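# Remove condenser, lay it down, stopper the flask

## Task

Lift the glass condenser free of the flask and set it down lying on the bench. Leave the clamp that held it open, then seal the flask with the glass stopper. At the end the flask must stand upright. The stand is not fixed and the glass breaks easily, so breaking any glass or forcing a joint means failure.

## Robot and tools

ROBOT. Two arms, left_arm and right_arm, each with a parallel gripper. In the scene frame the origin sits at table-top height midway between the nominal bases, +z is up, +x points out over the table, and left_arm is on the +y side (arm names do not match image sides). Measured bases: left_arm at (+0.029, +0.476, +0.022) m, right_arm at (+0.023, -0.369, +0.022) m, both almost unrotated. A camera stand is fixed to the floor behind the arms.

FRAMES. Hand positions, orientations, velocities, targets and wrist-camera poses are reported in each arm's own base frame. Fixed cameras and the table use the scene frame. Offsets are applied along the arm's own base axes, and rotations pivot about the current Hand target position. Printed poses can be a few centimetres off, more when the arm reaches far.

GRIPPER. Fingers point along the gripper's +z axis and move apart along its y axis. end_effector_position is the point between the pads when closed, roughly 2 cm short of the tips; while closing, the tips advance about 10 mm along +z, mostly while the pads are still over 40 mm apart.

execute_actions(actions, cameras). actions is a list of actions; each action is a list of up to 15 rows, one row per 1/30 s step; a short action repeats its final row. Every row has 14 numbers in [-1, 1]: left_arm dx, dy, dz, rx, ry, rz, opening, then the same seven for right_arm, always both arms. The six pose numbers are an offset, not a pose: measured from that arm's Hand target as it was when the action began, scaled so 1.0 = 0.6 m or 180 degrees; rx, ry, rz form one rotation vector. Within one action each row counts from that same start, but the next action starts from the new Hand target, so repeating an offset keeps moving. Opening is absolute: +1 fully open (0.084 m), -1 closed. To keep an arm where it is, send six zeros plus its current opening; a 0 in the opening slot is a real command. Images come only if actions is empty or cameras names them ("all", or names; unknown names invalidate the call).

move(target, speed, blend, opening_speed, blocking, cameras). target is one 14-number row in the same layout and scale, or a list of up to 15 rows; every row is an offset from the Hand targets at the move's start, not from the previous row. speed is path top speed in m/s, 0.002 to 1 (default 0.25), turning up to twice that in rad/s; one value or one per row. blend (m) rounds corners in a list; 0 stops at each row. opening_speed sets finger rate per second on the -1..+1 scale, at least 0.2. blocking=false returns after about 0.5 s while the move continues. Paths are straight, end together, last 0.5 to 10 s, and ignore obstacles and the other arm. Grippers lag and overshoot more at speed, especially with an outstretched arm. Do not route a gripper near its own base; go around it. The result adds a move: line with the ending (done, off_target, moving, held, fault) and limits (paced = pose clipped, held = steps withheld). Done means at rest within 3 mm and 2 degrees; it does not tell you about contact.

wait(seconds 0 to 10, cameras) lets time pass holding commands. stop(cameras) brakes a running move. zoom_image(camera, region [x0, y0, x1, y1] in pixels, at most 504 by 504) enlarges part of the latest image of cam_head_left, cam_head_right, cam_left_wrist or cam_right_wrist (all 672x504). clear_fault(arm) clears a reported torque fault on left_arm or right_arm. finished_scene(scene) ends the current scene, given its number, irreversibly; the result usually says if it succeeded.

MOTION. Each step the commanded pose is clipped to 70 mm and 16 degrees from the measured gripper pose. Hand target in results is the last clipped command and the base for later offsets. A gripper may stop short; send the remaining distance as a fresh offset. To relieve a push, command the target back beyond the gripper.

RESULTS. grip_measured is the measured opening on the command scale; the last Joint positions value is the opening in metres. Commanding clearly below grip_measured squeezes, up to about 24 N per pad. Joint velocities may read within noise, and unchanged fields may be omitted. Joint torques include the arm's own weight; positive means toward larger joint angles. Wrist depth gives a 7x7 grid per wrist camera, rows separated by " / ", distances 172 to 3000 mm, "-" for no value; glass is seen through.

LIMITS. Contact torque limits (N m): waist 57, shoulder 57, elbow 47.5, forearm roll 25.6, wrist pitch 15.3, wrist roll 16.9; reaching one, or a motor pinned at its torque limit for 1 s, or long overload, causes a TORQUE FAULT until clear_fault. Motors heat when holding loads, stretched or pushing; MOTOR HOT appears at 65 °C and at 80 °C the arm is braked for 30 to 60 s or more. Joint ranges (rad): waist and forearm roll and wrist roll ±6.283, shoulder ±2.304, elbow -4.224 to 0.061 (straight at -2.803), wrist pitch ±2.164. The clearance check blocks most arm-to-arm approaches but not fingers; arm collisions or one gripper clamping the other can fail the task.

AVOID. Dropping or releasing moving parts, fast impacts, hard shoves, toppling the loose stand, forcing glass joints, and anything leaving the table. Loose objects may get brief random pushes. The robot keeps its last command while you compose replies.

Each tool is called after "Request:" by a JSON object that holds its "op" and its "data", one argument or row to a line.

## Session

Scene 1 done. Looking at scene 2.

Request:
{"op": "execute_actions", "data": {
  "actions": []
}}

Scene clock: 0.00 s.
left_arm: end_effector_position=(+0.3553, +0.3275, +0.2217) grip_measured=+1.00 end_effector_quat_wxyz=(-0.030, +0.699, -0.708, +0.098) | right_arm: end_effector_position=(+0.4079, +0.6303, +0.1321) grip_measured=+1.00 end_effector_quat_wxyz=(-0.156, -0.004, +0.985, -0.079)
Joint positions: left_arm=[0.845 -0.292 -0.866 -0.381 -0.56 2.752 0.084] | right_arm=[0.945 -1.357 -2.4 0.161 -1.361 -2.264 0.084]
Joint velocities: within noise
Joint torques (N m): no reading
Motor temperatures (°C): left_arm=[25 26 30 27 30 29] | right_arm=[25 26 29 28 32 31]
Wrist depth (mm): cam_left_wrist=[448 434 420 407 395 383 372 / 442 428 416 403 391 379 369 / 434 422 408 396 387 377 367 / 432 417 404 392 383 373 362 / 425 413 400 389 379 369 359 / 419 407 394 385 374 363 355 / 417 400 391 383 370 361 351] | cam_right_wrist=[392 381 373 362 355 346 339 / 376 365 357 349 341 333 326 / 359 352 342 334 327 320 313 / 347 340 331 324 317 310 304 / 336 329 321 315 308 301 295 / 323 317 310 304 297 291 285 / 312 306 299 294 287 282 276]
Hand target: left_arm +0.3553, +0.3275, +0.2217; -0.030, +0.699, -0.708, +0.098 | right_arm +0.4079, +0.6303, +0.1321; -0.156, -0.004, +0.985, -0.079
Tool commands: left_gripper/opening=+1.0 right_gripper/opening=+1.0

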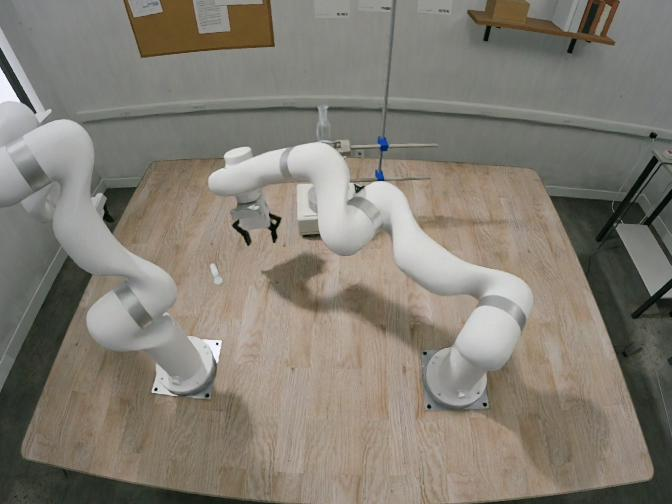

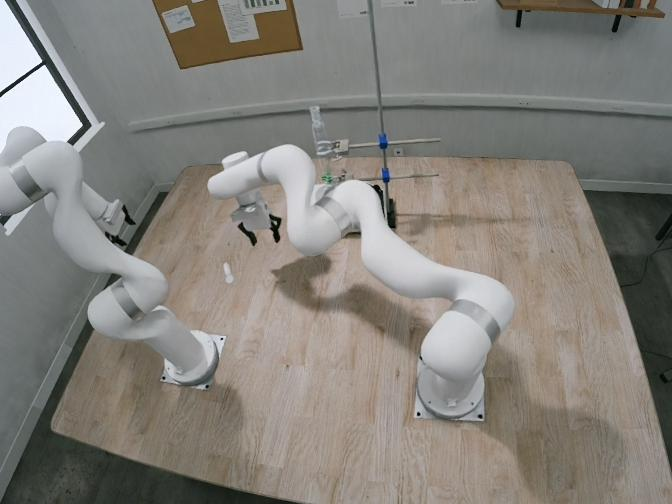

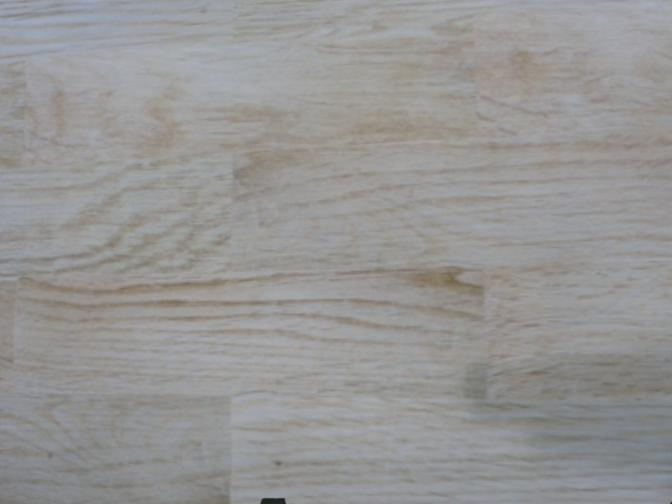

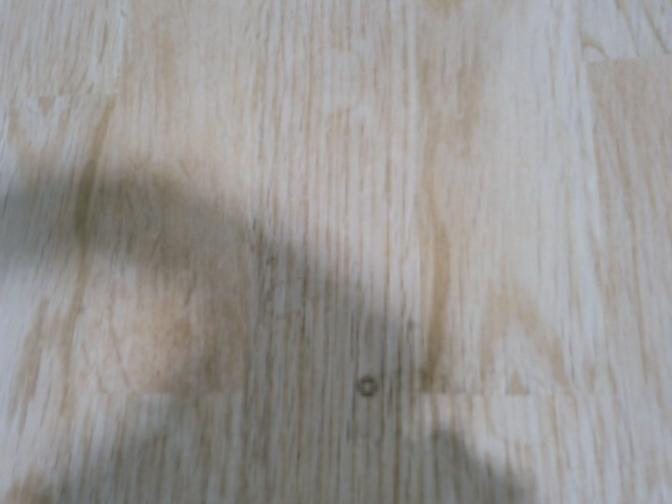

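Request:
{"op": "zoom_image", "data": {
  "camera": "cam_head_left",
  "region": [180, 80, 460, 300]
}}

Request:
{"op": "zoom_image", "data": {
  "camera": "cam_head_right",
  "region": [200, 80, 460, 300]
}}

Scaled by 1.800 from the camera's 672x504 image, which has a finer 960x720 frame.

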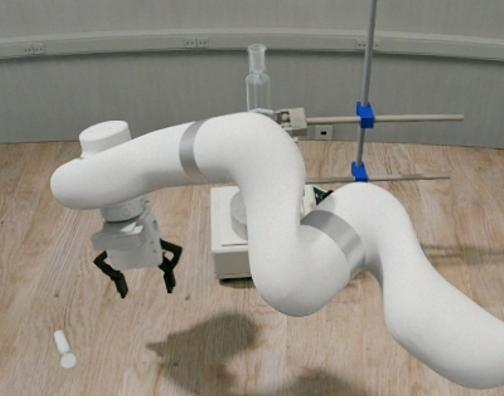

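Scaled by 1.938 from the camera's 672x504 image, which has a finer 960x720 frame.

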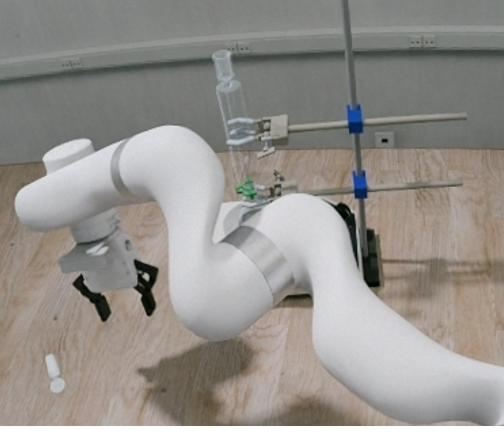

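Request:
{"op": "move", "data": {
  "target": [0.1578,-0.2125,0.1305,-0.0377,0.0680,0.6347,0.5,-0.0967,-0.55,0.363,-0.0986,-0.1063,-0.7671,-0.5],
  "speed": 0.3,
  "cameras": ["all"]
}}

Scene clock: 8.40 s.
left_arm: end_effector_position=(+0.4499, +0.2000, +0.3000) grip_measured=+0.49 end_effector_quat_wxyz=(+0.001, +0.978, +0.207, +0.000) | right_arm: end_effector_position=(+0.3498, +0.3002, +0.3499) grip_measured=-0.52 end_effector_quat_wxyz=(+0.000, +0.938, +0.347, +0.000)
Joint positions: left_arm=[0.419 -0.226 -1 -0.002 -0.775 0.002 0.065] | right_arm=[0.709 -0.097 -0.972 0 -0.875 0.001 0.021]
Joint torques (N m): left_arm=[-4.18 18.05 -24.02 0.78 -0.6 -0.54] | right_arm=[0.53 30.34 -15.11 -0.12 -0.69 0.24]
Wrist depth (mm): cam_left_wrist=[457 456 455 457 455 456 454 / 455 455 455 456 456 453 454 / 454 455 455 456 455 454 455 / 455 456 455 454 453 454 453 / 453 455 454 452 454 454 455 / 452 452 453 454 453 452 452 / 451 452 451 451 450 453 451] | cam_right_wrist=[507 507 508 509 510 440 403 / 508 507 508 509 509 509 440 / 505 506 506 508 509 508 509 / 505 505 506 507 508 508 508 / 504 505 505 505 506 506 506 / 504 503 505 505 505 506 508 / 503 503 503 503 505 505 505]
Hand target: left_arm +0.4499, +0.2000, +0.3000; +0.001, +0.978, +0.207, +0.000 | right_arm +0.3498, +0.3003, +0.3499; +0.000, +0.938, +0.347, +0.000
Off the commanded pose: left_arm 0.000 m, 0 deg | right_arm 0.000 m, 0 deg.
move: done

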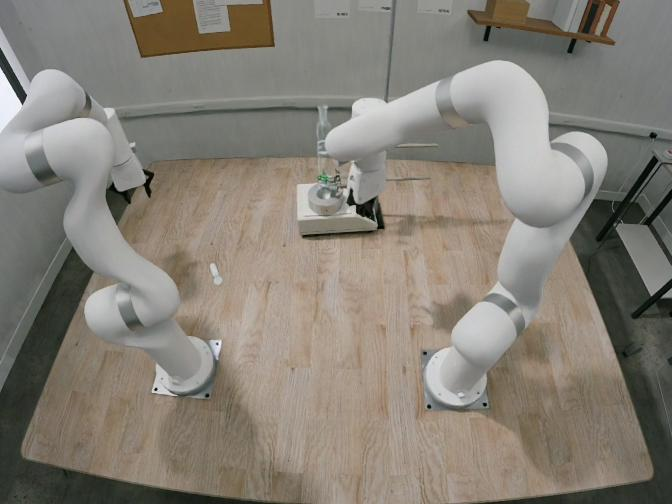

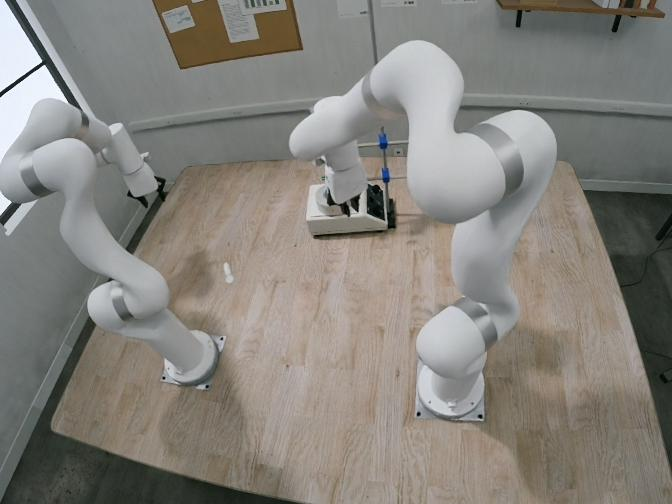

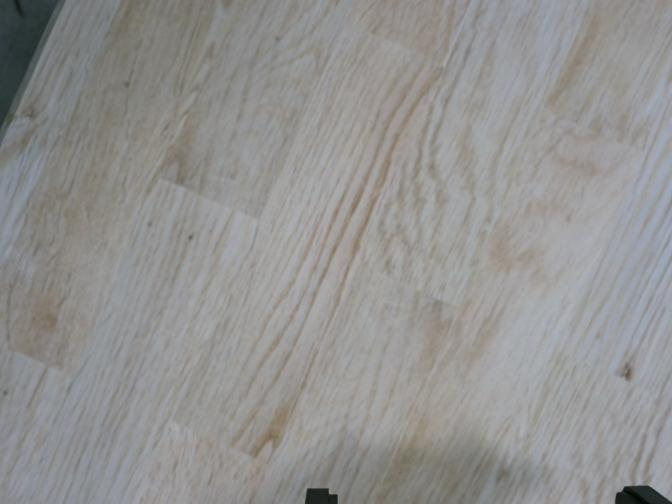

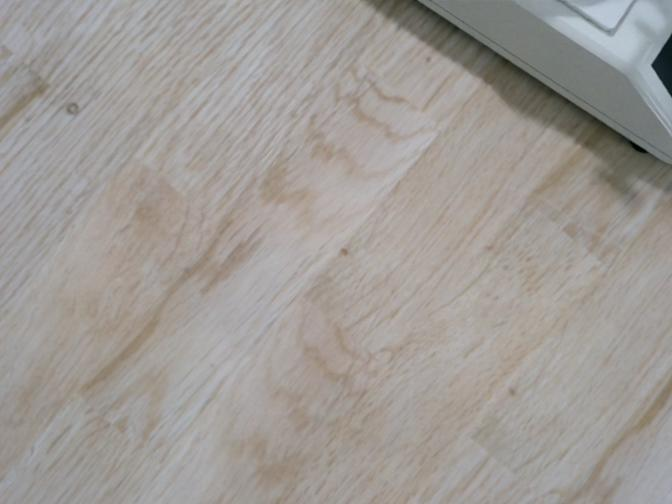

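Request:
{"op": "move", "data": {
  "target": [
    [0,0,0,0.2034,-0.4568,0,0.5,0,0,0,0.3254,-0.3796,0,-0.5],
    [0.0783,-0.6767,-0.0667,-0.1902,-0.5088,-0.3807,0.5,0.0167,0.1833,-0.0667,0.1426,-0.4923,-0.2122,-0.5]
  ],
  "speed": 0.35,
  "cameras": ["all"]
}}

Scene clock: 15.77 s.
left_arm: end_effector_position=(+0.4969, -0.2060, +0.2600) grip_measured=+0.49 end_effector_quat_wxyz=(+0.380, +0.596, -0.380, +0.596) | right_arm: end_effector_position=(+0.3599, +0.4102, +0.3099) grip_measured=-0.52 end_effector_quat_wxyz=(+0.051, +0.705, -0.051, +0.705)
Joint positions: left_arm=[0.04 -0.625 -0.663 1.175 1.556 -0.034 0.065] | right_arm=[1.312 -0.586 -0.821 1.46 1.545 -0.235 0.021]
Joint torques (N m): left_arm=[-3.9 21.55 -14.99 0.19 0.66 -0.38] | right_arm=[2.26 34.91 -12.84 -0.17 2.85 -0.18]
Wrist depth (mm): cam_left_wrist=[1790 2151 2556 - - - - / 1767 2165 2727 - - - 2935 / 1698 1935 2664 - - - - / 1781 2125 2492 419 - - 2948 / 1795 2125 2706 - - - 2973 / 1772 2038 2538 1305 - - 2999 / 1706 2093 962 372 419 1043 1042] | cam_right_wrist=[1686 1736 1745 1785 1828 1872 1893 / 1665 1711 1732 1781 1823 1852 1919 / 1642 1702 1736 1772 1823 1852 1728 / 1653 1698 1723 1790 1828 1867 1914 / 1657 1690 1745 1763 424 477 1898 / 1645 1715 1732 1776 1818 1862 1898 / 1653 1681 1723 1758 1763 1785 1898]
Hand target: left_arm +0.4969, -0.2060, +0.2600; +0.380, +0.596, -0.380, +0.596 | right_arm +0.3599, +0.4102, +0.3099; +0.051, +0.705, -0.051, +0.705
Off the commanded pose: left_arm 0.000 m, 0 deg | right_arm 0.000 m, 0 deg.
move: done

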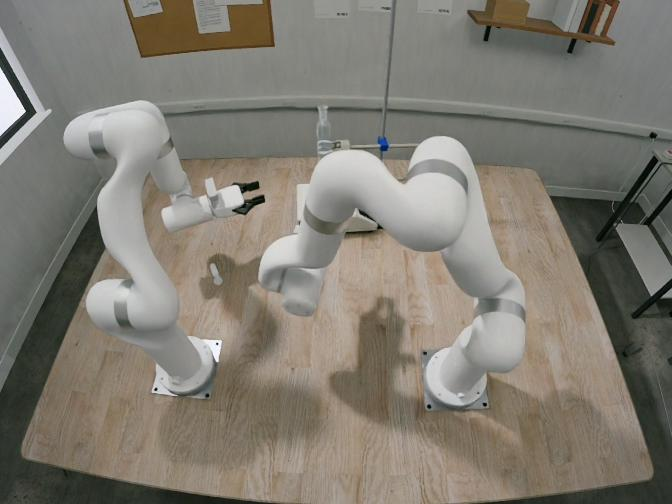

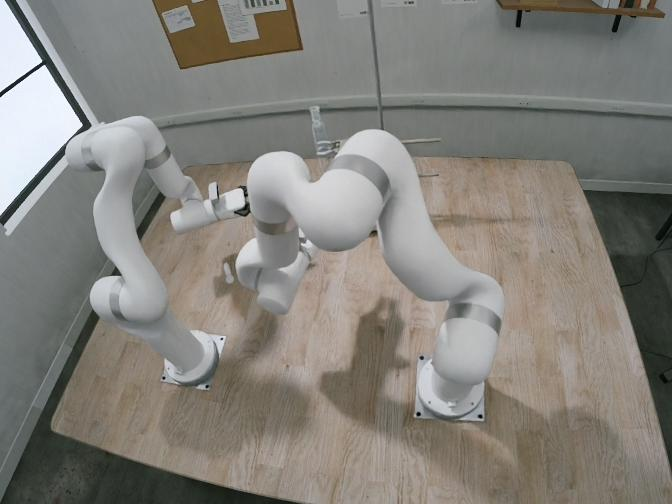

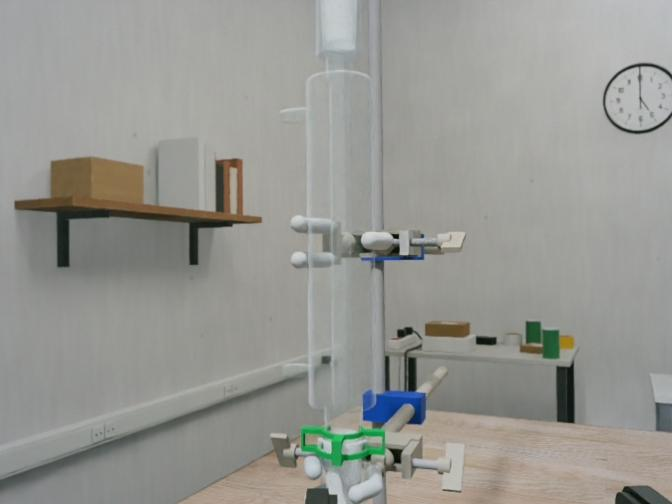

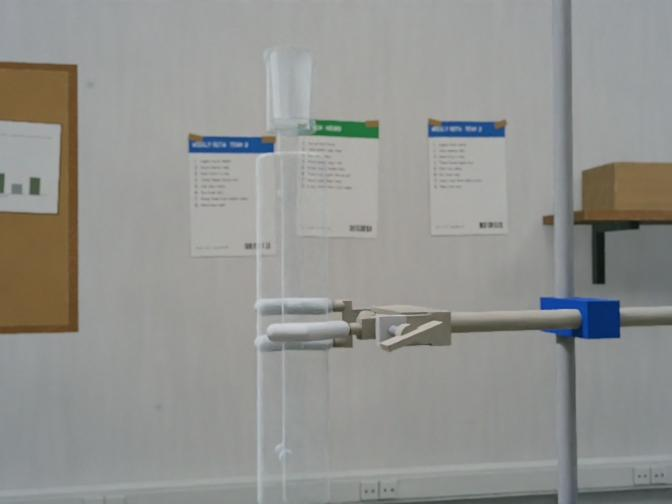

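Request:
{"op": "zoom_image", "data": {
  "camera": "cam_left_wrist",
  "region": [240, 380, 500, 504]
}}

Request:
{"op": "zoom_image", "data": {
  "camera": "cam_left_wrist",
  "region": [260, 160, 500, 380]
}}

Request:
{"op": "zoom_image", "data": {
  "camera": "cam_right_wrist",
  "region": [230, 270, 490, 400]
}}

Scaled by 1.938 from the camera's 672x504 image, which has a finer 960x720 frame.

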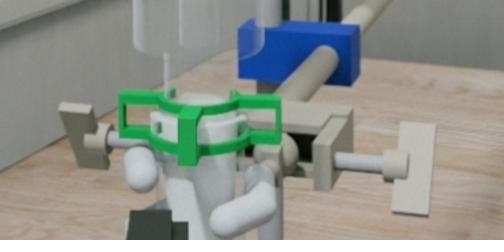

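Scaled by 2.100 from the camera's 672x504 image, which has a finer 960x720 frame.

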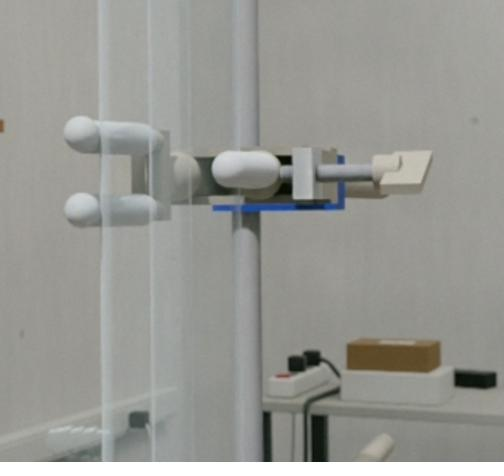

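Scaled by 1.938 from the camera's 672x504 image, which has a finer 960x720 frame.

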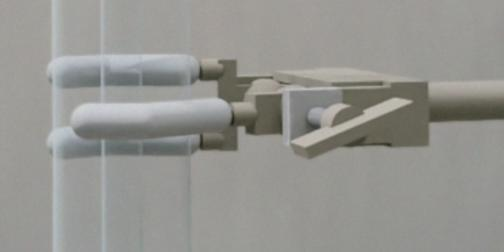

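Request:
{"op": "move", "data": {
  "target": [0.0705,-0.151,-0.075,0,0,0,0.5,0.1002,-0.057,0.0607,0,0,0.0639,-0.5],
  "speed": 0.15,
  "cameras": ["cam_left_wrist","cam_right_wrist"]
}}

Request:
{"op": "zoom_image", "data": {
  "camera": "cam_left_wrist",
  "region": [200, 200, 520, 440]
}}

Request:
{"op": "zoom_image", "data": {
  "camera": "cam_right_wrist",
  "region": [300, 350, 560, 500]
}}

Scene clock: 23.83 s.
left_arm: end_effector_position=(+0.5392, -0.2966, +0.2150) grip_measured=+0.49 end_effector_quat_wxyz=(+0.380, +0.596, -0.380, +0.596) | right_arm: end_effector_position=(+0.4200, +0.3760, +0.3463) grip_measured=-0.52 end_effector_quat_wxyz=(-0.020, +0.707, +0.020, +0.707)
Joint positions: left_arm=[-0.17 -0.798 -0.829 0.965 1.553 -0.025 0.065] | right_arm=[1.119 -0.404 -0.651 1.076 1.452 -0.217 0.021]
Joint torques (N m): left_arm=[-4.89 25.6 -15.61 -0.24 0.7 -0.52] | right_arm=[-0.68 36.27 -11.4 -2.2 1.21 0.32]
Wrist depth (mm): cam_left_wrist=[1741 2044 2575 - - - 2935 / 1673 1968 2492 2948 - - 2899 / 1626 1872 2206 341 - - 2948 / 1719 2080 2556 2999 - - 2948 / 1715 2074 2566 2935 - 2727 2911 / 1661 1974 2414 278 1125 - 2828 / 1665 1951 - 266 834 916 908] | cam_right_wrist=[1745 1728 1732 1728 1715 1681 1665 / 1719 1723 1719 1711 1702 1681 1677 / 1711 1706 1723 1698 1698 1698 1673 / 1719 1706 1715 1706 1690 1686 1669 / 1723 1723 1723 1706 1706 1657 1673 / 1741 1715 1706 366 364 1677 354 / 1723 1732 1706 1690 1686 1673 1653]
Hand target: left_arm +0.5392, -0.2966, +0.2150; +0.380, +0.596, -0.380, +0.596 | right_arm +0.4200, +0.3760, +0.3463; -0.020, +0.707, +0.020, +0.707
Off the commanded pose: left_arm 0.000 m, 0 deg | right_arm 0.000 m, 0 deg.
move: done
Images, in order (width x height): cam_left_wrist 672x504, cam_right_wrist 672x504.

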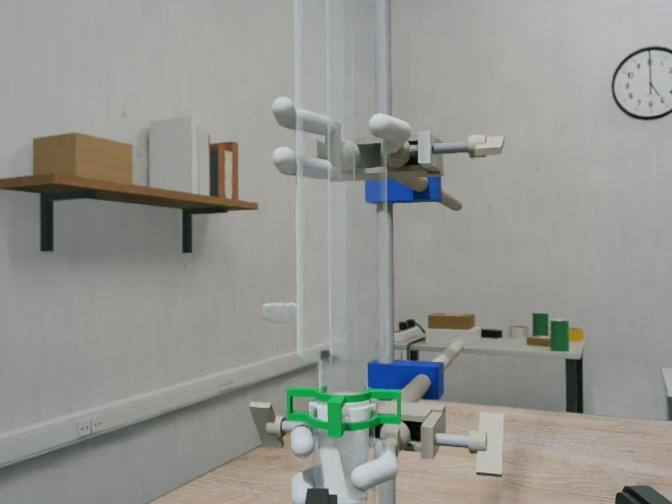

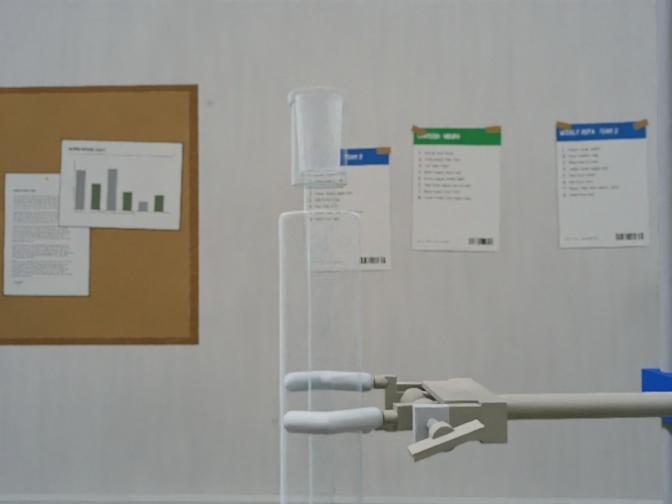

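Scaled by 1.575 from the camera's 672x504 image, which has a finer 960x720 frame.

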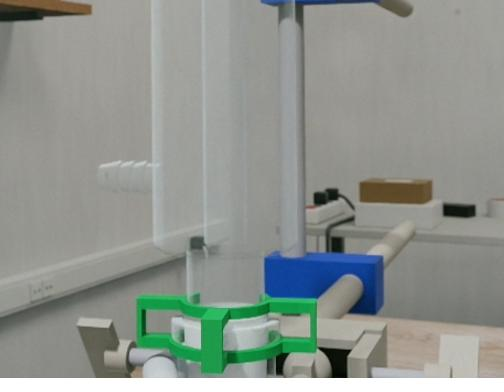

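Scaled by 1.938 from the camera's 672x504 image, which has a finer 960x720 frame.

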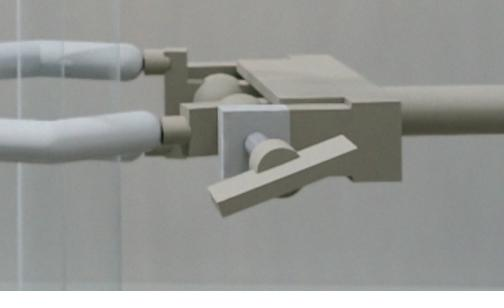

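Request:
{"op": "zoom_image", "data": {
  "camera": "cam_left_wrist",
  "region": [270, 350, 430, 504]
}}

Scaled by 3.150 from the camera's 672x504 image, which has a finer 960x720 frame.

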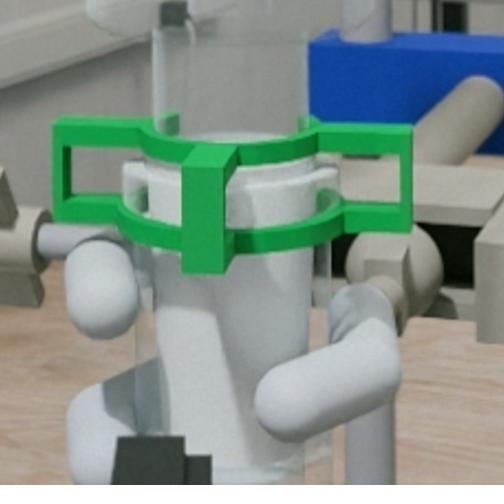

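Request:
{"op": "move", "data": {
  "target": [0,0,0,0,0,0,0.5,0,-0.02,-0.2,0,0,0.0183,-0.5],
  "speed": 0.2,
  "cameras": ["cam_right_wrist"]
}}

Request:
{"op": "zoom_image", "data": {
  "camera": "cam_right_wrist",
  "region": [230, 240, 480, 440]
}}

Scene clock: 32.50 s.
left_arm: end_effector_position=(+0.5392, -0.2966, +0.2150) grip_measured=+0.49 end_effector_quat_wxyz=(+0.380, +0.596, -0.380, +0.596) | right_arm: end_effector_position=(+0.4200, +0.3640, +0.2263) grip_measured=-0.52 end_effector_quat_wxyz=(-0.040, +0.706, +0.040, +0.706)
Joint positions: left_arm=[-0.17 -0.798 -0.829 0.965 1.553 -0.025 0.065] | right_arm=[1.086 -0.709 -0.654 0.974 1.602 0.046 0.021]
Joint torques (N m): left_arm=[-3.55 25.13 -15.09 -0.62 0.6 -0.52] | right_arm=[-1.61 34.14 -9.07 -0.97 2.98 0.32]
Wrist depth (mm): cam_left_wrist=[1749 2087 2604 - - - 2911 / 1677 2020 2483 2960 - - 2886 / 1622 1741 2199 342 - - 2923 / 1706 2062 2528 2935 - - 2960 / 1702 2056 2547 2973 - 2706 2828 / 1673 1951 2422 278 1126 - 2805 / 1669 1930 - 267 837 909 906] | cam_right_wrist=[1795 1763 1741 1723 1711 1661 1653 / 1785 1772 1736 1728 1681 1661 1645 / 1776 1754 1741 1719 367 1661 348 / 1790 1758 1754 1723 1706 1661 1642 / 1799 1767 1745 1719 1694 1665 1638 / 1781 1767 1732 1698 1681 1657 1626 / 1728 1719 1745 340 334 350 350]
Hand target: left_arm +0.5392, -0.2966, +0.2150; +0.380, +0.596, -0.380, +0.596 | right_arm +0.4200, +0.3640, +0.2263; -0.040, +0.706, +0.040, +0.706
Off the commanded pose: left_arm 0.000 m, 0 deg | right_arm 0.000 m, 0 deg.
move: done
Images, in order (width x height): cam_right_wrist 672x504.

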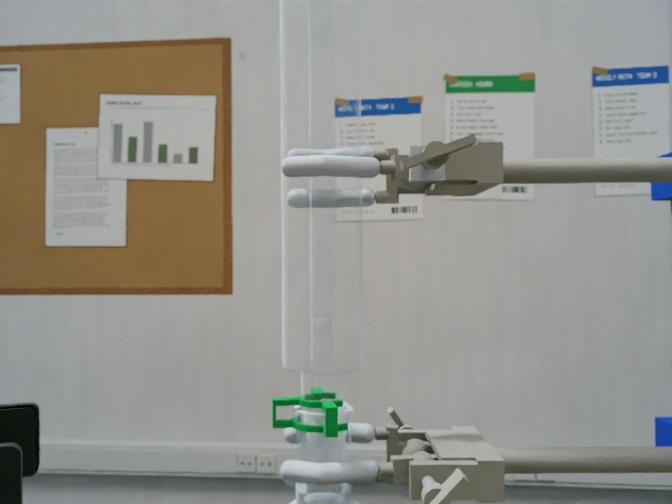

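Scaled by 2.016 from the camera's 672x504 image, which has a finer 960x720 frame.

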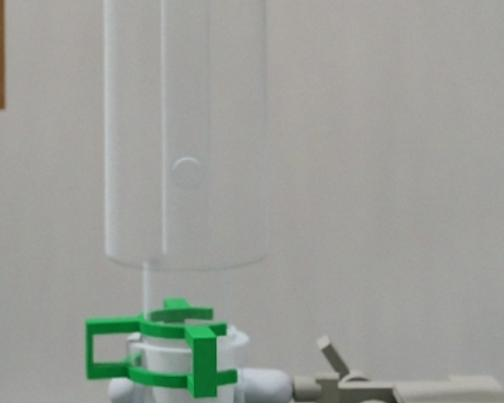

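Request:
{"op": "move", "data": {
  "target": [0.0988,0.044,0.0158,0,0,-0.0667,0.2,0,0,0.1833,0,0,0,-0.5],
  "speed": 0.2,
  "cameras": ["cam_left_wrist","cam_right_wrist"]
}}

Request:
{"op": "zoom_image", "data": {
  "camera": "cam_left_wrist",
  "region": [330, 330, 500, 504]
}}

Request:
{"op": "zoom_image", "data": {
  "camera": "cam_right_wrist",
  "region": [300, 340, 560, 500]
}}

Scene clock: 40.30 s.
left_arm: end_effector_position=(+0.5985, -0.2702, +0.2244) grip_measured=+0.19 end_effector_quat_wxyz=(+0.440, +0.553, -0.441, +0.553) | right_arm: end_effector_position=(+0.4200, +0.3640, +0.3362) grip_measured=-0.52 end_effector_quat_wxyz=(-0.040, +0.706, +0.040, +0.706)
Joint positions: left_arm=[-0.059 -0.897 -1.119 1.293 1.509 -0.212 0.052] | right_arm=[1.086 -0.393 -0.591 0.982 1.46 -0.165 0.021]
Joint torques (N m): left_arm=[1.05 31.03 -18.67 -0.05 2.54 -0.57] | right_arm=[2.88 36.81 -10.61 0.18 1.23 -0.23]
Wrist depth (mm): cam_left_wrist=[2044 2654 - - - - - / 1882 2614 - - - - - / 1838 2566 - 472 - - - / 2026 2575 - - - - 2960 / 2032 2595 - 2510 - - - / 1951 2483 - 477 1297 - 2448 / 1898 2249 939 330 275 857 940] | cam_right_wrist=[1804 1776 1745 1723 1694 1669 1653 / 1785 1749 1732 1711 1690 1665 1645 / 1799 1763 1741 1715 1690 1665 1642 / 1776 1754 1732 1728 1702 1665 1653 / 1795 1754 1715 1719 1694 1661 1657 / 1790 1767 1749 371 366 1657 347 / 1776 1745 1723 1690 1673 1653 1634]
Hand target: left_arm +0.5985, -0.2702, +0.2245; +0.440, +0.553, -0.441, +0.553 | right_arm +0.4200, +0.3640, +0.3363; -0.040, +0.706, +0.040, +0.706
Off the commanded pose: left_arm 0.000 m, 0 deg | right_arm 0.000 m, 0 deg.
move: done
Images, in order (width x height): cam_left_wrist 672x504, cam_right_wrist 672x504.

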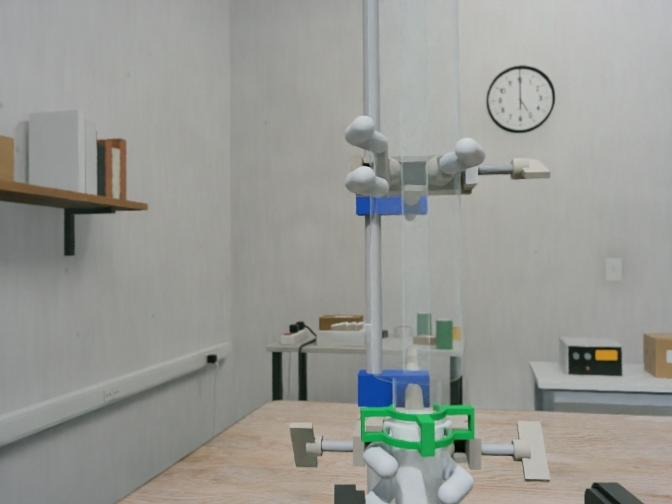

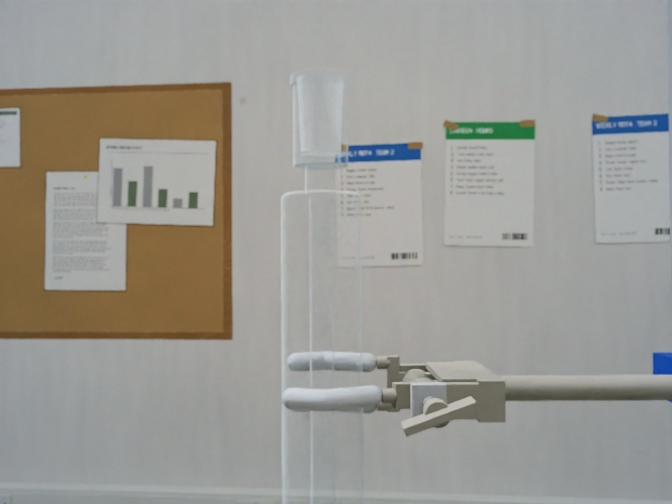

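Scaled by 2.897 from the camera's 672x504 image, which has a finer 960x720 frame.

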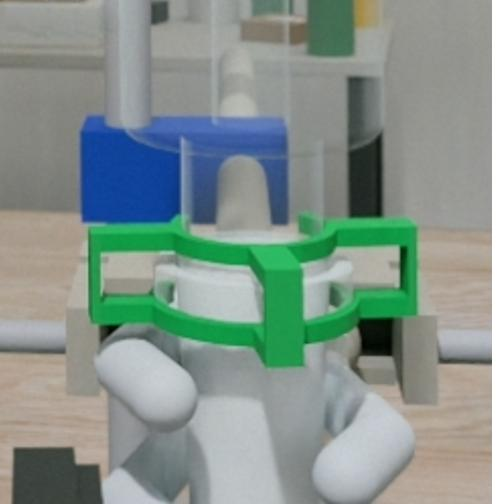

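Scaled by 1.938 from the camera's 672x504 image, which has a finer 960x720 frame.

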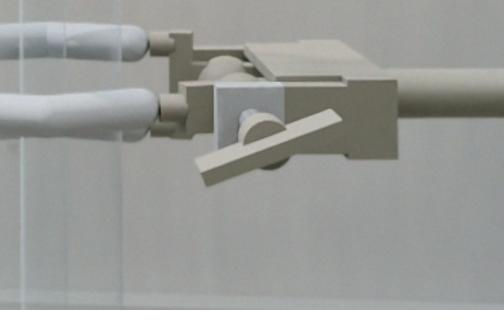

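Request:
{"op": "move", "data": {
  "target": [
    [-0.0045,-0.0612,0,0,0,0.0167,-0.2,0.0397,-0.01,0.0135,0.6817,0.0777,0,-0.5],
    [-0.0045,-0.0612,0,0,0,0.0167,-0.2,0.0397,-0.01,0.0135,-0.6238,-0.0711,0,-0.5]
  ],
  "speed": 0.6,
  "cameras": ["cam_left_wrist","cam_right_wrist"]
}}

Request:
{"op": "zoom_image", "data": {
  "camera": "cam_left_wrist",
  "region": [330, 330, 500, 504]
}}

Request:
{"op": "zoom_image", "data": {
  "camera": "cam_right_wrist",
  "region": [310, 300, 560, 504]
}}

Scene clock: 47.27 s.
left_arm: end_effector_position=(+0.5958, -0.3069, +0.2245) grip_measured=-0.21 end_effector_quat_wxyz=(+0.425, +0.565, -0.426, +0.565) | right_arm: end_effector_position=(+0.4438, +0.3580, +0.3444) grip_measured=-0.52 end_effector_quat_wxyz=(+0.567, +0.356, +0.611, +0.423)
Joint positions: left_arm=[-0.135 -0.882 -1.084 1.165 1.49 -0.185 0.035] | right_arm=[1.024 -0.381 -0.607 0.923 1.433 4.131 0.021]
Joint torques (N m): left_arm=[-3.68 38.28 -12.4 -0.62 0.71 0.54] | right_arm=[-0.38 28.05 -11.07 -1.5 2.94 0.35]
Wrist depth (mm): cam_left_wrist=[1924 2448 - - - - 2923 / 1877 2422 - - - - 2923 / 1767 2112 - 436 550 - 2986 / 1919 2457 - - - - 2973 / 1935 2457 - 2465 - - 2986 / 1833 2264 2923 444 1162 - 2356 / 1893 2264 1050 301 236 854 934] | cam_right_wrist=[301 1728 1741 1749 1767 1776 1795 / 351 1706 1723 1736 1741 1749 1763 / 358 318 1706 1715 1723 1711 1745 / 350 1611 1690 1706 1711 1723 1736 / 295 1649 1665 - 1673 1706 1715 / 1578 1626 1638 1661 1677 1686 1698 / 1593 1619 1630 1634 1634 1638 1665]
Hand target: left_arm +0.5958, -0.3069, +0.2245; +0.425, +0.565, -0.426, +0.565 | right_arm +0.4438, +0.3580, +0.3444; +0.567, +0.356, +0.611, +0.423
Off the commanded pose: left_arm 0.000 m, 0 deg | right_arm 0.000 m, 0 deg.
move: done
Images, in order (width x height): cam_left_wrist 672x504, cam_right_wrist 672x504.

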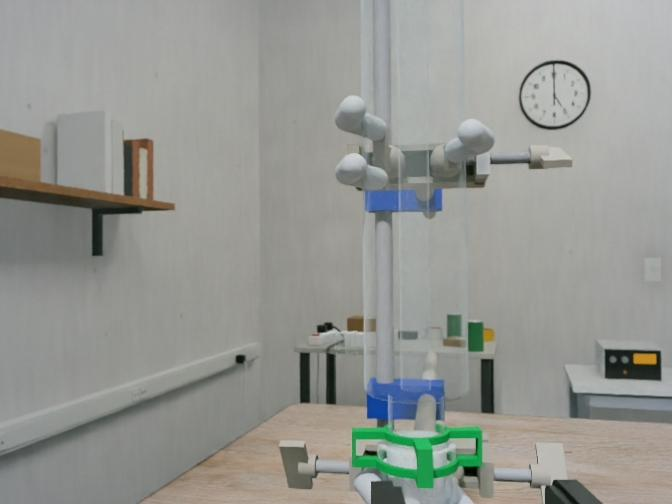

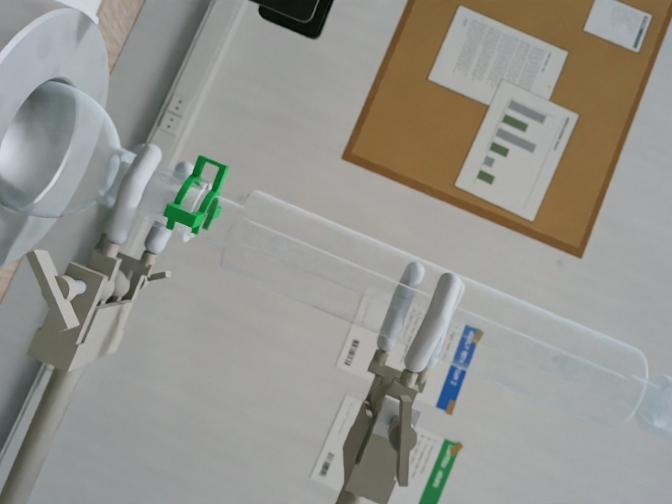

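Scaled by 2.897 from the camera's 672x504 image, which has a finer 960x720 frame.

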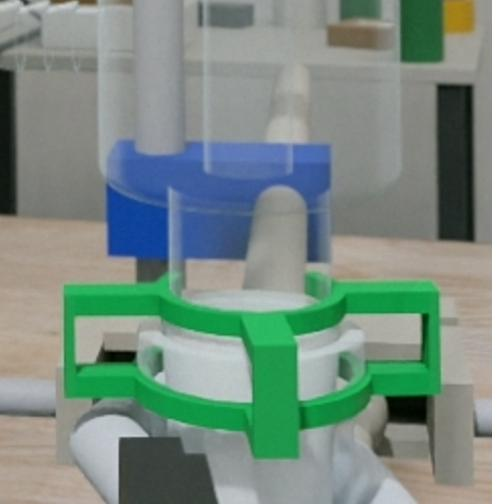

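Scaled by 2.016 from the camera's 672x504 image, which has a finer 960x720 frame.

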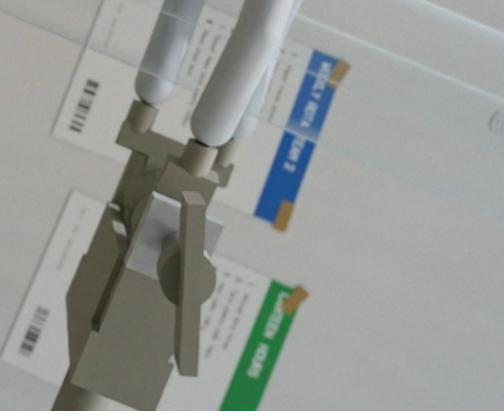

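Request:
{"op": "execute_actions", "data": {
  "actions": []
}}

Scene clock: 49.60 s.
left_arm: end_effector_position=(+0.5958, -0.3069, +0.2245) grip_measured=-0.21 end_effector_quat_wxyz=(+0.425, +0.565, -0.426, +0.565) | right_arm: end_effector_position=(+0.4438, +0.3580, +0.3444) grip_measured=-0.52 end_effector_quat_wxyz=(+0.567, +0.356, +0.611, +0.423)
Joint positions: left_arm=[-0.135 -0.882 -1.084 1.165 1.49 -0.185 0.035] | right_arm=[1.024 -0.381 -0.607 0.923 1.433 4.131 0.021]
Joint velocities: within noise
Joint torques (N m): left_arm=[-3.27 37.26 -12.46 -0.2 0.7 0.33] | right_arm=[-1.5 27.69 -10.91 -1.31 2.98 -0.05]
Motor temperatures (°C): left_arm=[25 27 31 27 30 29] | right_arm=[25 27 30 28 32 31]
Wrist depth (mm): cam_left_wrist=[1935 2465 - - - - 2923 / 1924 2405 - - - - 2960 / 1749 2158 - 438 552 - - / 1903 2405 - - - - 2935 / 1924 2381 - 2501 - - 2948 / 1804 2286 2999 445 1155 - 2381 / 1882 2271 1051 300 237 852 926] | cam_right_wrist=[301 1723 1736 1776 1758 1772 1781 / 351 1694 1711 1732 1749 1728 1767 / 358 317 1702 1728 1706 1719 1745 / 350 1604 1686 1694 1711 1715 1749 / 295 1657 1661 - 1681 1698 1719 / 1567 1634 1645 1661 1669 1686 1698 / 1600 1615 1619 1638 1642 1657 1657]
Hand target: left_arm +0.5958, -0.3069, +0.2245; +0.425, +0.565, -0.426, +0.565 | right_arm +0.4438, +0.3580, +0.3444; +0.567, +0.356, +0.611, +0.423
Tool commands: left_gripper/opening=-0.2 right_gripper/opening=-0.5
Off the commanded pose: left_arm 0.000 m, 0 deg | right_arm 0.000 m, 0 deg.

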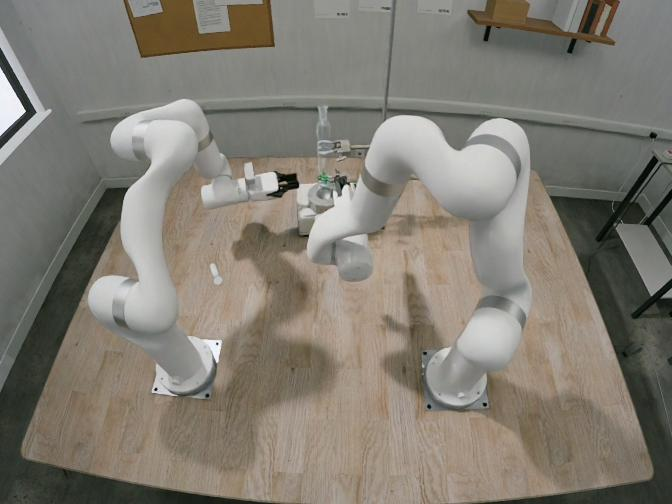

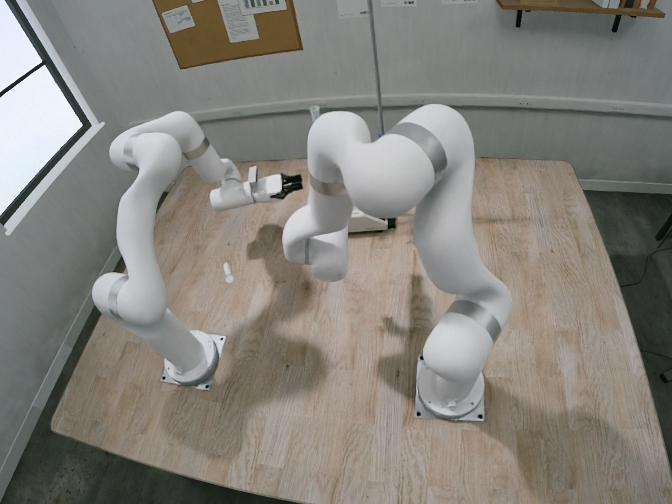

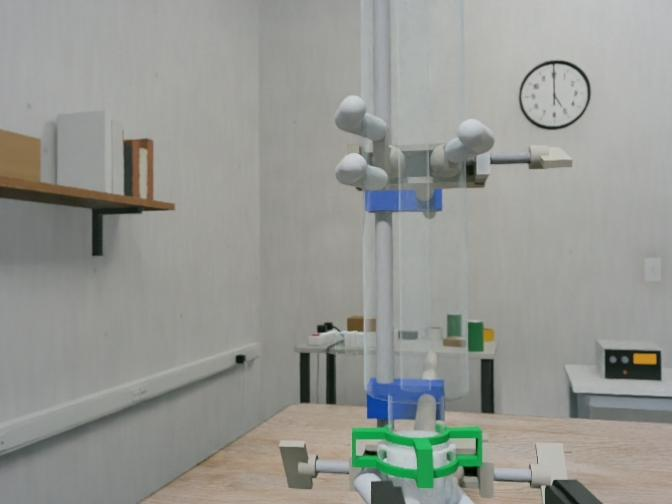

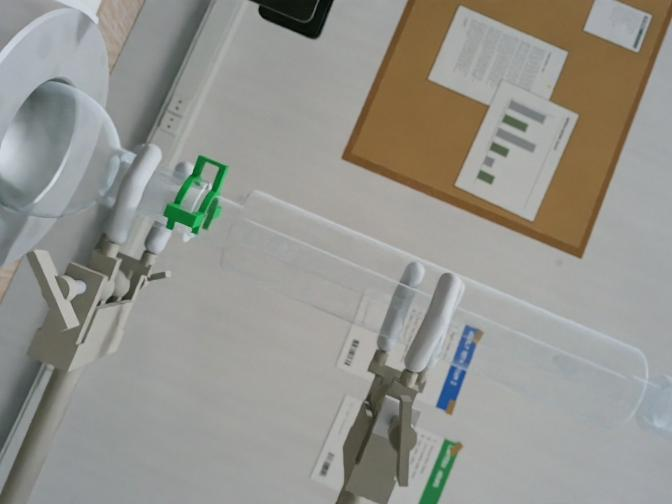

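Request:
{"op": "zoom_image", "data": {
  "camera": "cam_left_wrist",
  "region": [270, 380, 590, 504]
}}

Request:
{"op": "move", "data": {
  "target": [0.02756,-0.09613,0,0,0,0,-0.6,0,0,0,0,0,0,-0.5],
  "speed": 0.1,
  "cameras": ["cam_left_wrist"]
}}

Scaled by 1.575 from the camera's 672x504 image, which has a finer 960x720 frame.

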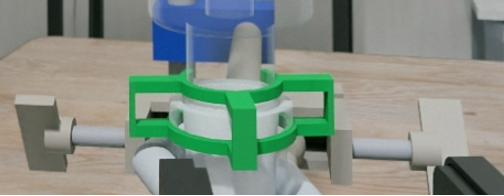

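Scene clock: 51.27 s.
left_arm: end_effector_position=(+0.6123, -0.3646, +0.2245) grip_measured=-0.62 end_effector_quat_wxyz=(+0.425, +0.565, -0.426, +0.565) | right_arm: end_effector_position=(+0.4438, +0.3580, +0.3444) grip_measured=-0.52 end_effector_quat_wxyz=(+0.567, +0.356, +0.611, +0.423)
Joint positions: left_arm=[-0.233 -0.919 -1.168 1.072 1.45 -0.217 0.017] | right_arm=[1.024 -0.381 -0.607 0.923 1.433 4.131 0.021]
Joint torques (N m): left_arm=[-4.93 29.65 -19.15 -1 0.63 -0.53] | right_arm=[-2.01 27.58 -10.93 -1.14 2.89 -0.09]
Wrist depth (mm): cam_left_wrist=[1893 2294 - - - - 2960 / 1823 2235 - 203 - 2899 2874 / 1785 2249 2935 267 377 - 2851 / 1882 2405 - - - - 2899 / 1877 2340 - - - - 2851 / 1809 2264 2948 - 384 2960 2356 / 1852 2178 1046 - 932 934 935] | cam_right_wrist=[301 742 289 1745 1754 1754 1785 / 351 785 304 1732 1741 1749 1767 / 358 318 1706 1711 1706 1715 1741 / 350 1604 1669 1698 1719 1723 1728 / 295 1642 1665 - 1681 1706 1719 / 1571 1642 1657 1653 1665 1686 1706 / 1596 1611 1622 1626 1649 1661 1673]
Hand target: left_arm +0.6123, -0.3646, +0.2245; +0.425, +0.565, -0.426, +0.565 | right_arm +0.4438, +0.3580, +0.3444; +0.567, +0.356, +0.611, +0.423
Off the commanded pose: left_arm 0.000 m, 0 deg | right_arm 0.000 m, 0 deg.
move: done
Images, in order (width x height): cam_left_wrist 672x504.

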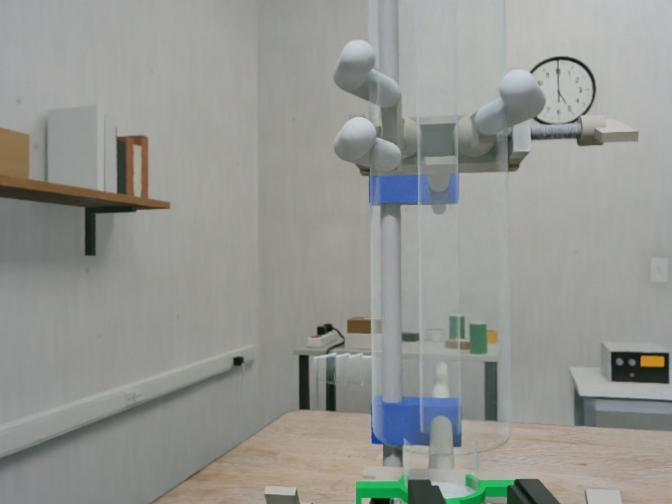

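Request:
{"op": "move", "data": {
  "target": [0.0142,-0.0497,-0.00167,0,0,0,-0.6,0,0,0,0,0,0,-0.5],
  "speed": 0.04,
  "cameras": ["cam_left_wrist", "cam_right_wrist"]
}}

Scene clock: 53.57 s.
left_arm: end_effector_position=(+0.6209, -0.3944, +0.2235) grip_measured=-0.62 end_effector_quat_wxyz=(+0.426, +0.564, -0.426, +0.565) | right_arm: end_effector_position=(+0.4438, +0.3580, +0.3444) grip_measured=-0.52 end_effector_quat_wxyz=(+0.567, +0.356, +0.611, +0.423)
Joint positions: left_arm=[-0.28 -0.944 -1.22 1.029 1.426 -0.235 0.017] | right_arm=[1.024 -0.381 -0.607 0.923 1.433 4.131 0.021]
Joint torques (N m): left_arm=[-18.23 30.26 -26.06 -0.46 0.04 -0.38] | right_arm=[-2.31 27.61 -11.02 -1.75 2.85 0.04]
Wrist depth (mm): cam_left_wrist=[1903 2372 - - - - 2911 / 1804 2199 - - 209 206 2805 / 1767 2397 - - 354 2874 2923 / 1847 2340 - - - 2935 2899 / 1857 2356 - - - 2999 2948 / 1795 2271 2863 - 362 2986 2422 / 1872 2185 940 - 361 930 925] | cam_right_wrist=[315 - 261 1749 1772 1772 1776 / 351 - 300 1736 1728 1745 1772 / 358 310 331 1719 1715 1728 1749 / 368 1619 1673 1694 1706 1715 1741 / 295 1669 1665 - 1690 1702 1719 / 1550 1630 1645 1642 1669 1673 1698 / 1604 1611 1622 1619 1645 1669 1677]
Hand target: left_arm +0.6209, -0.3944, +0.2235; +0.425, +0.565, -0.426, +0.565 | right_arm +0.4438, +0.3580, +0.3444; +0.567, +0.356, +0.611, +0.423
Off the commanded pose: left_arm 0.000 m, 0 deg | right_arm 0.000 m, 0 deg.
move: done
Images, in order (width x height): cam_left_wrist 672x504, cam_right_wrist 672x504.

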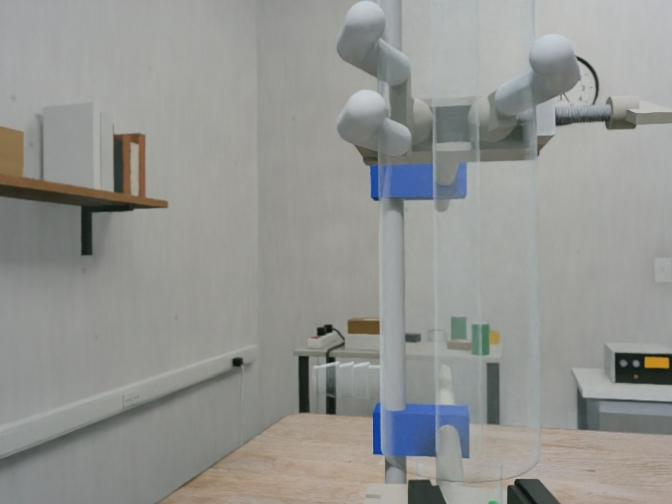

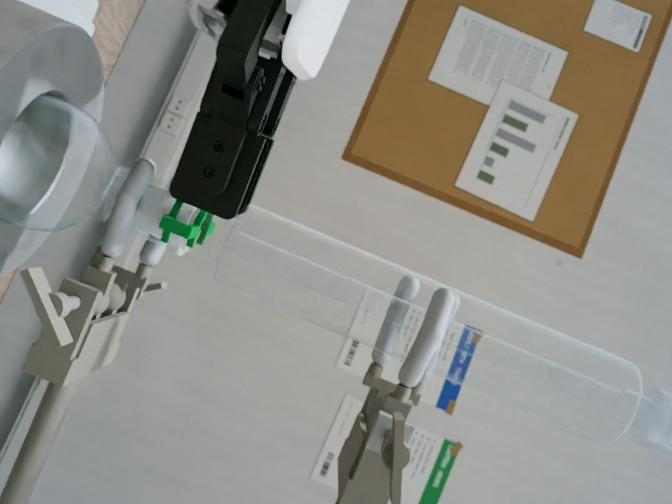

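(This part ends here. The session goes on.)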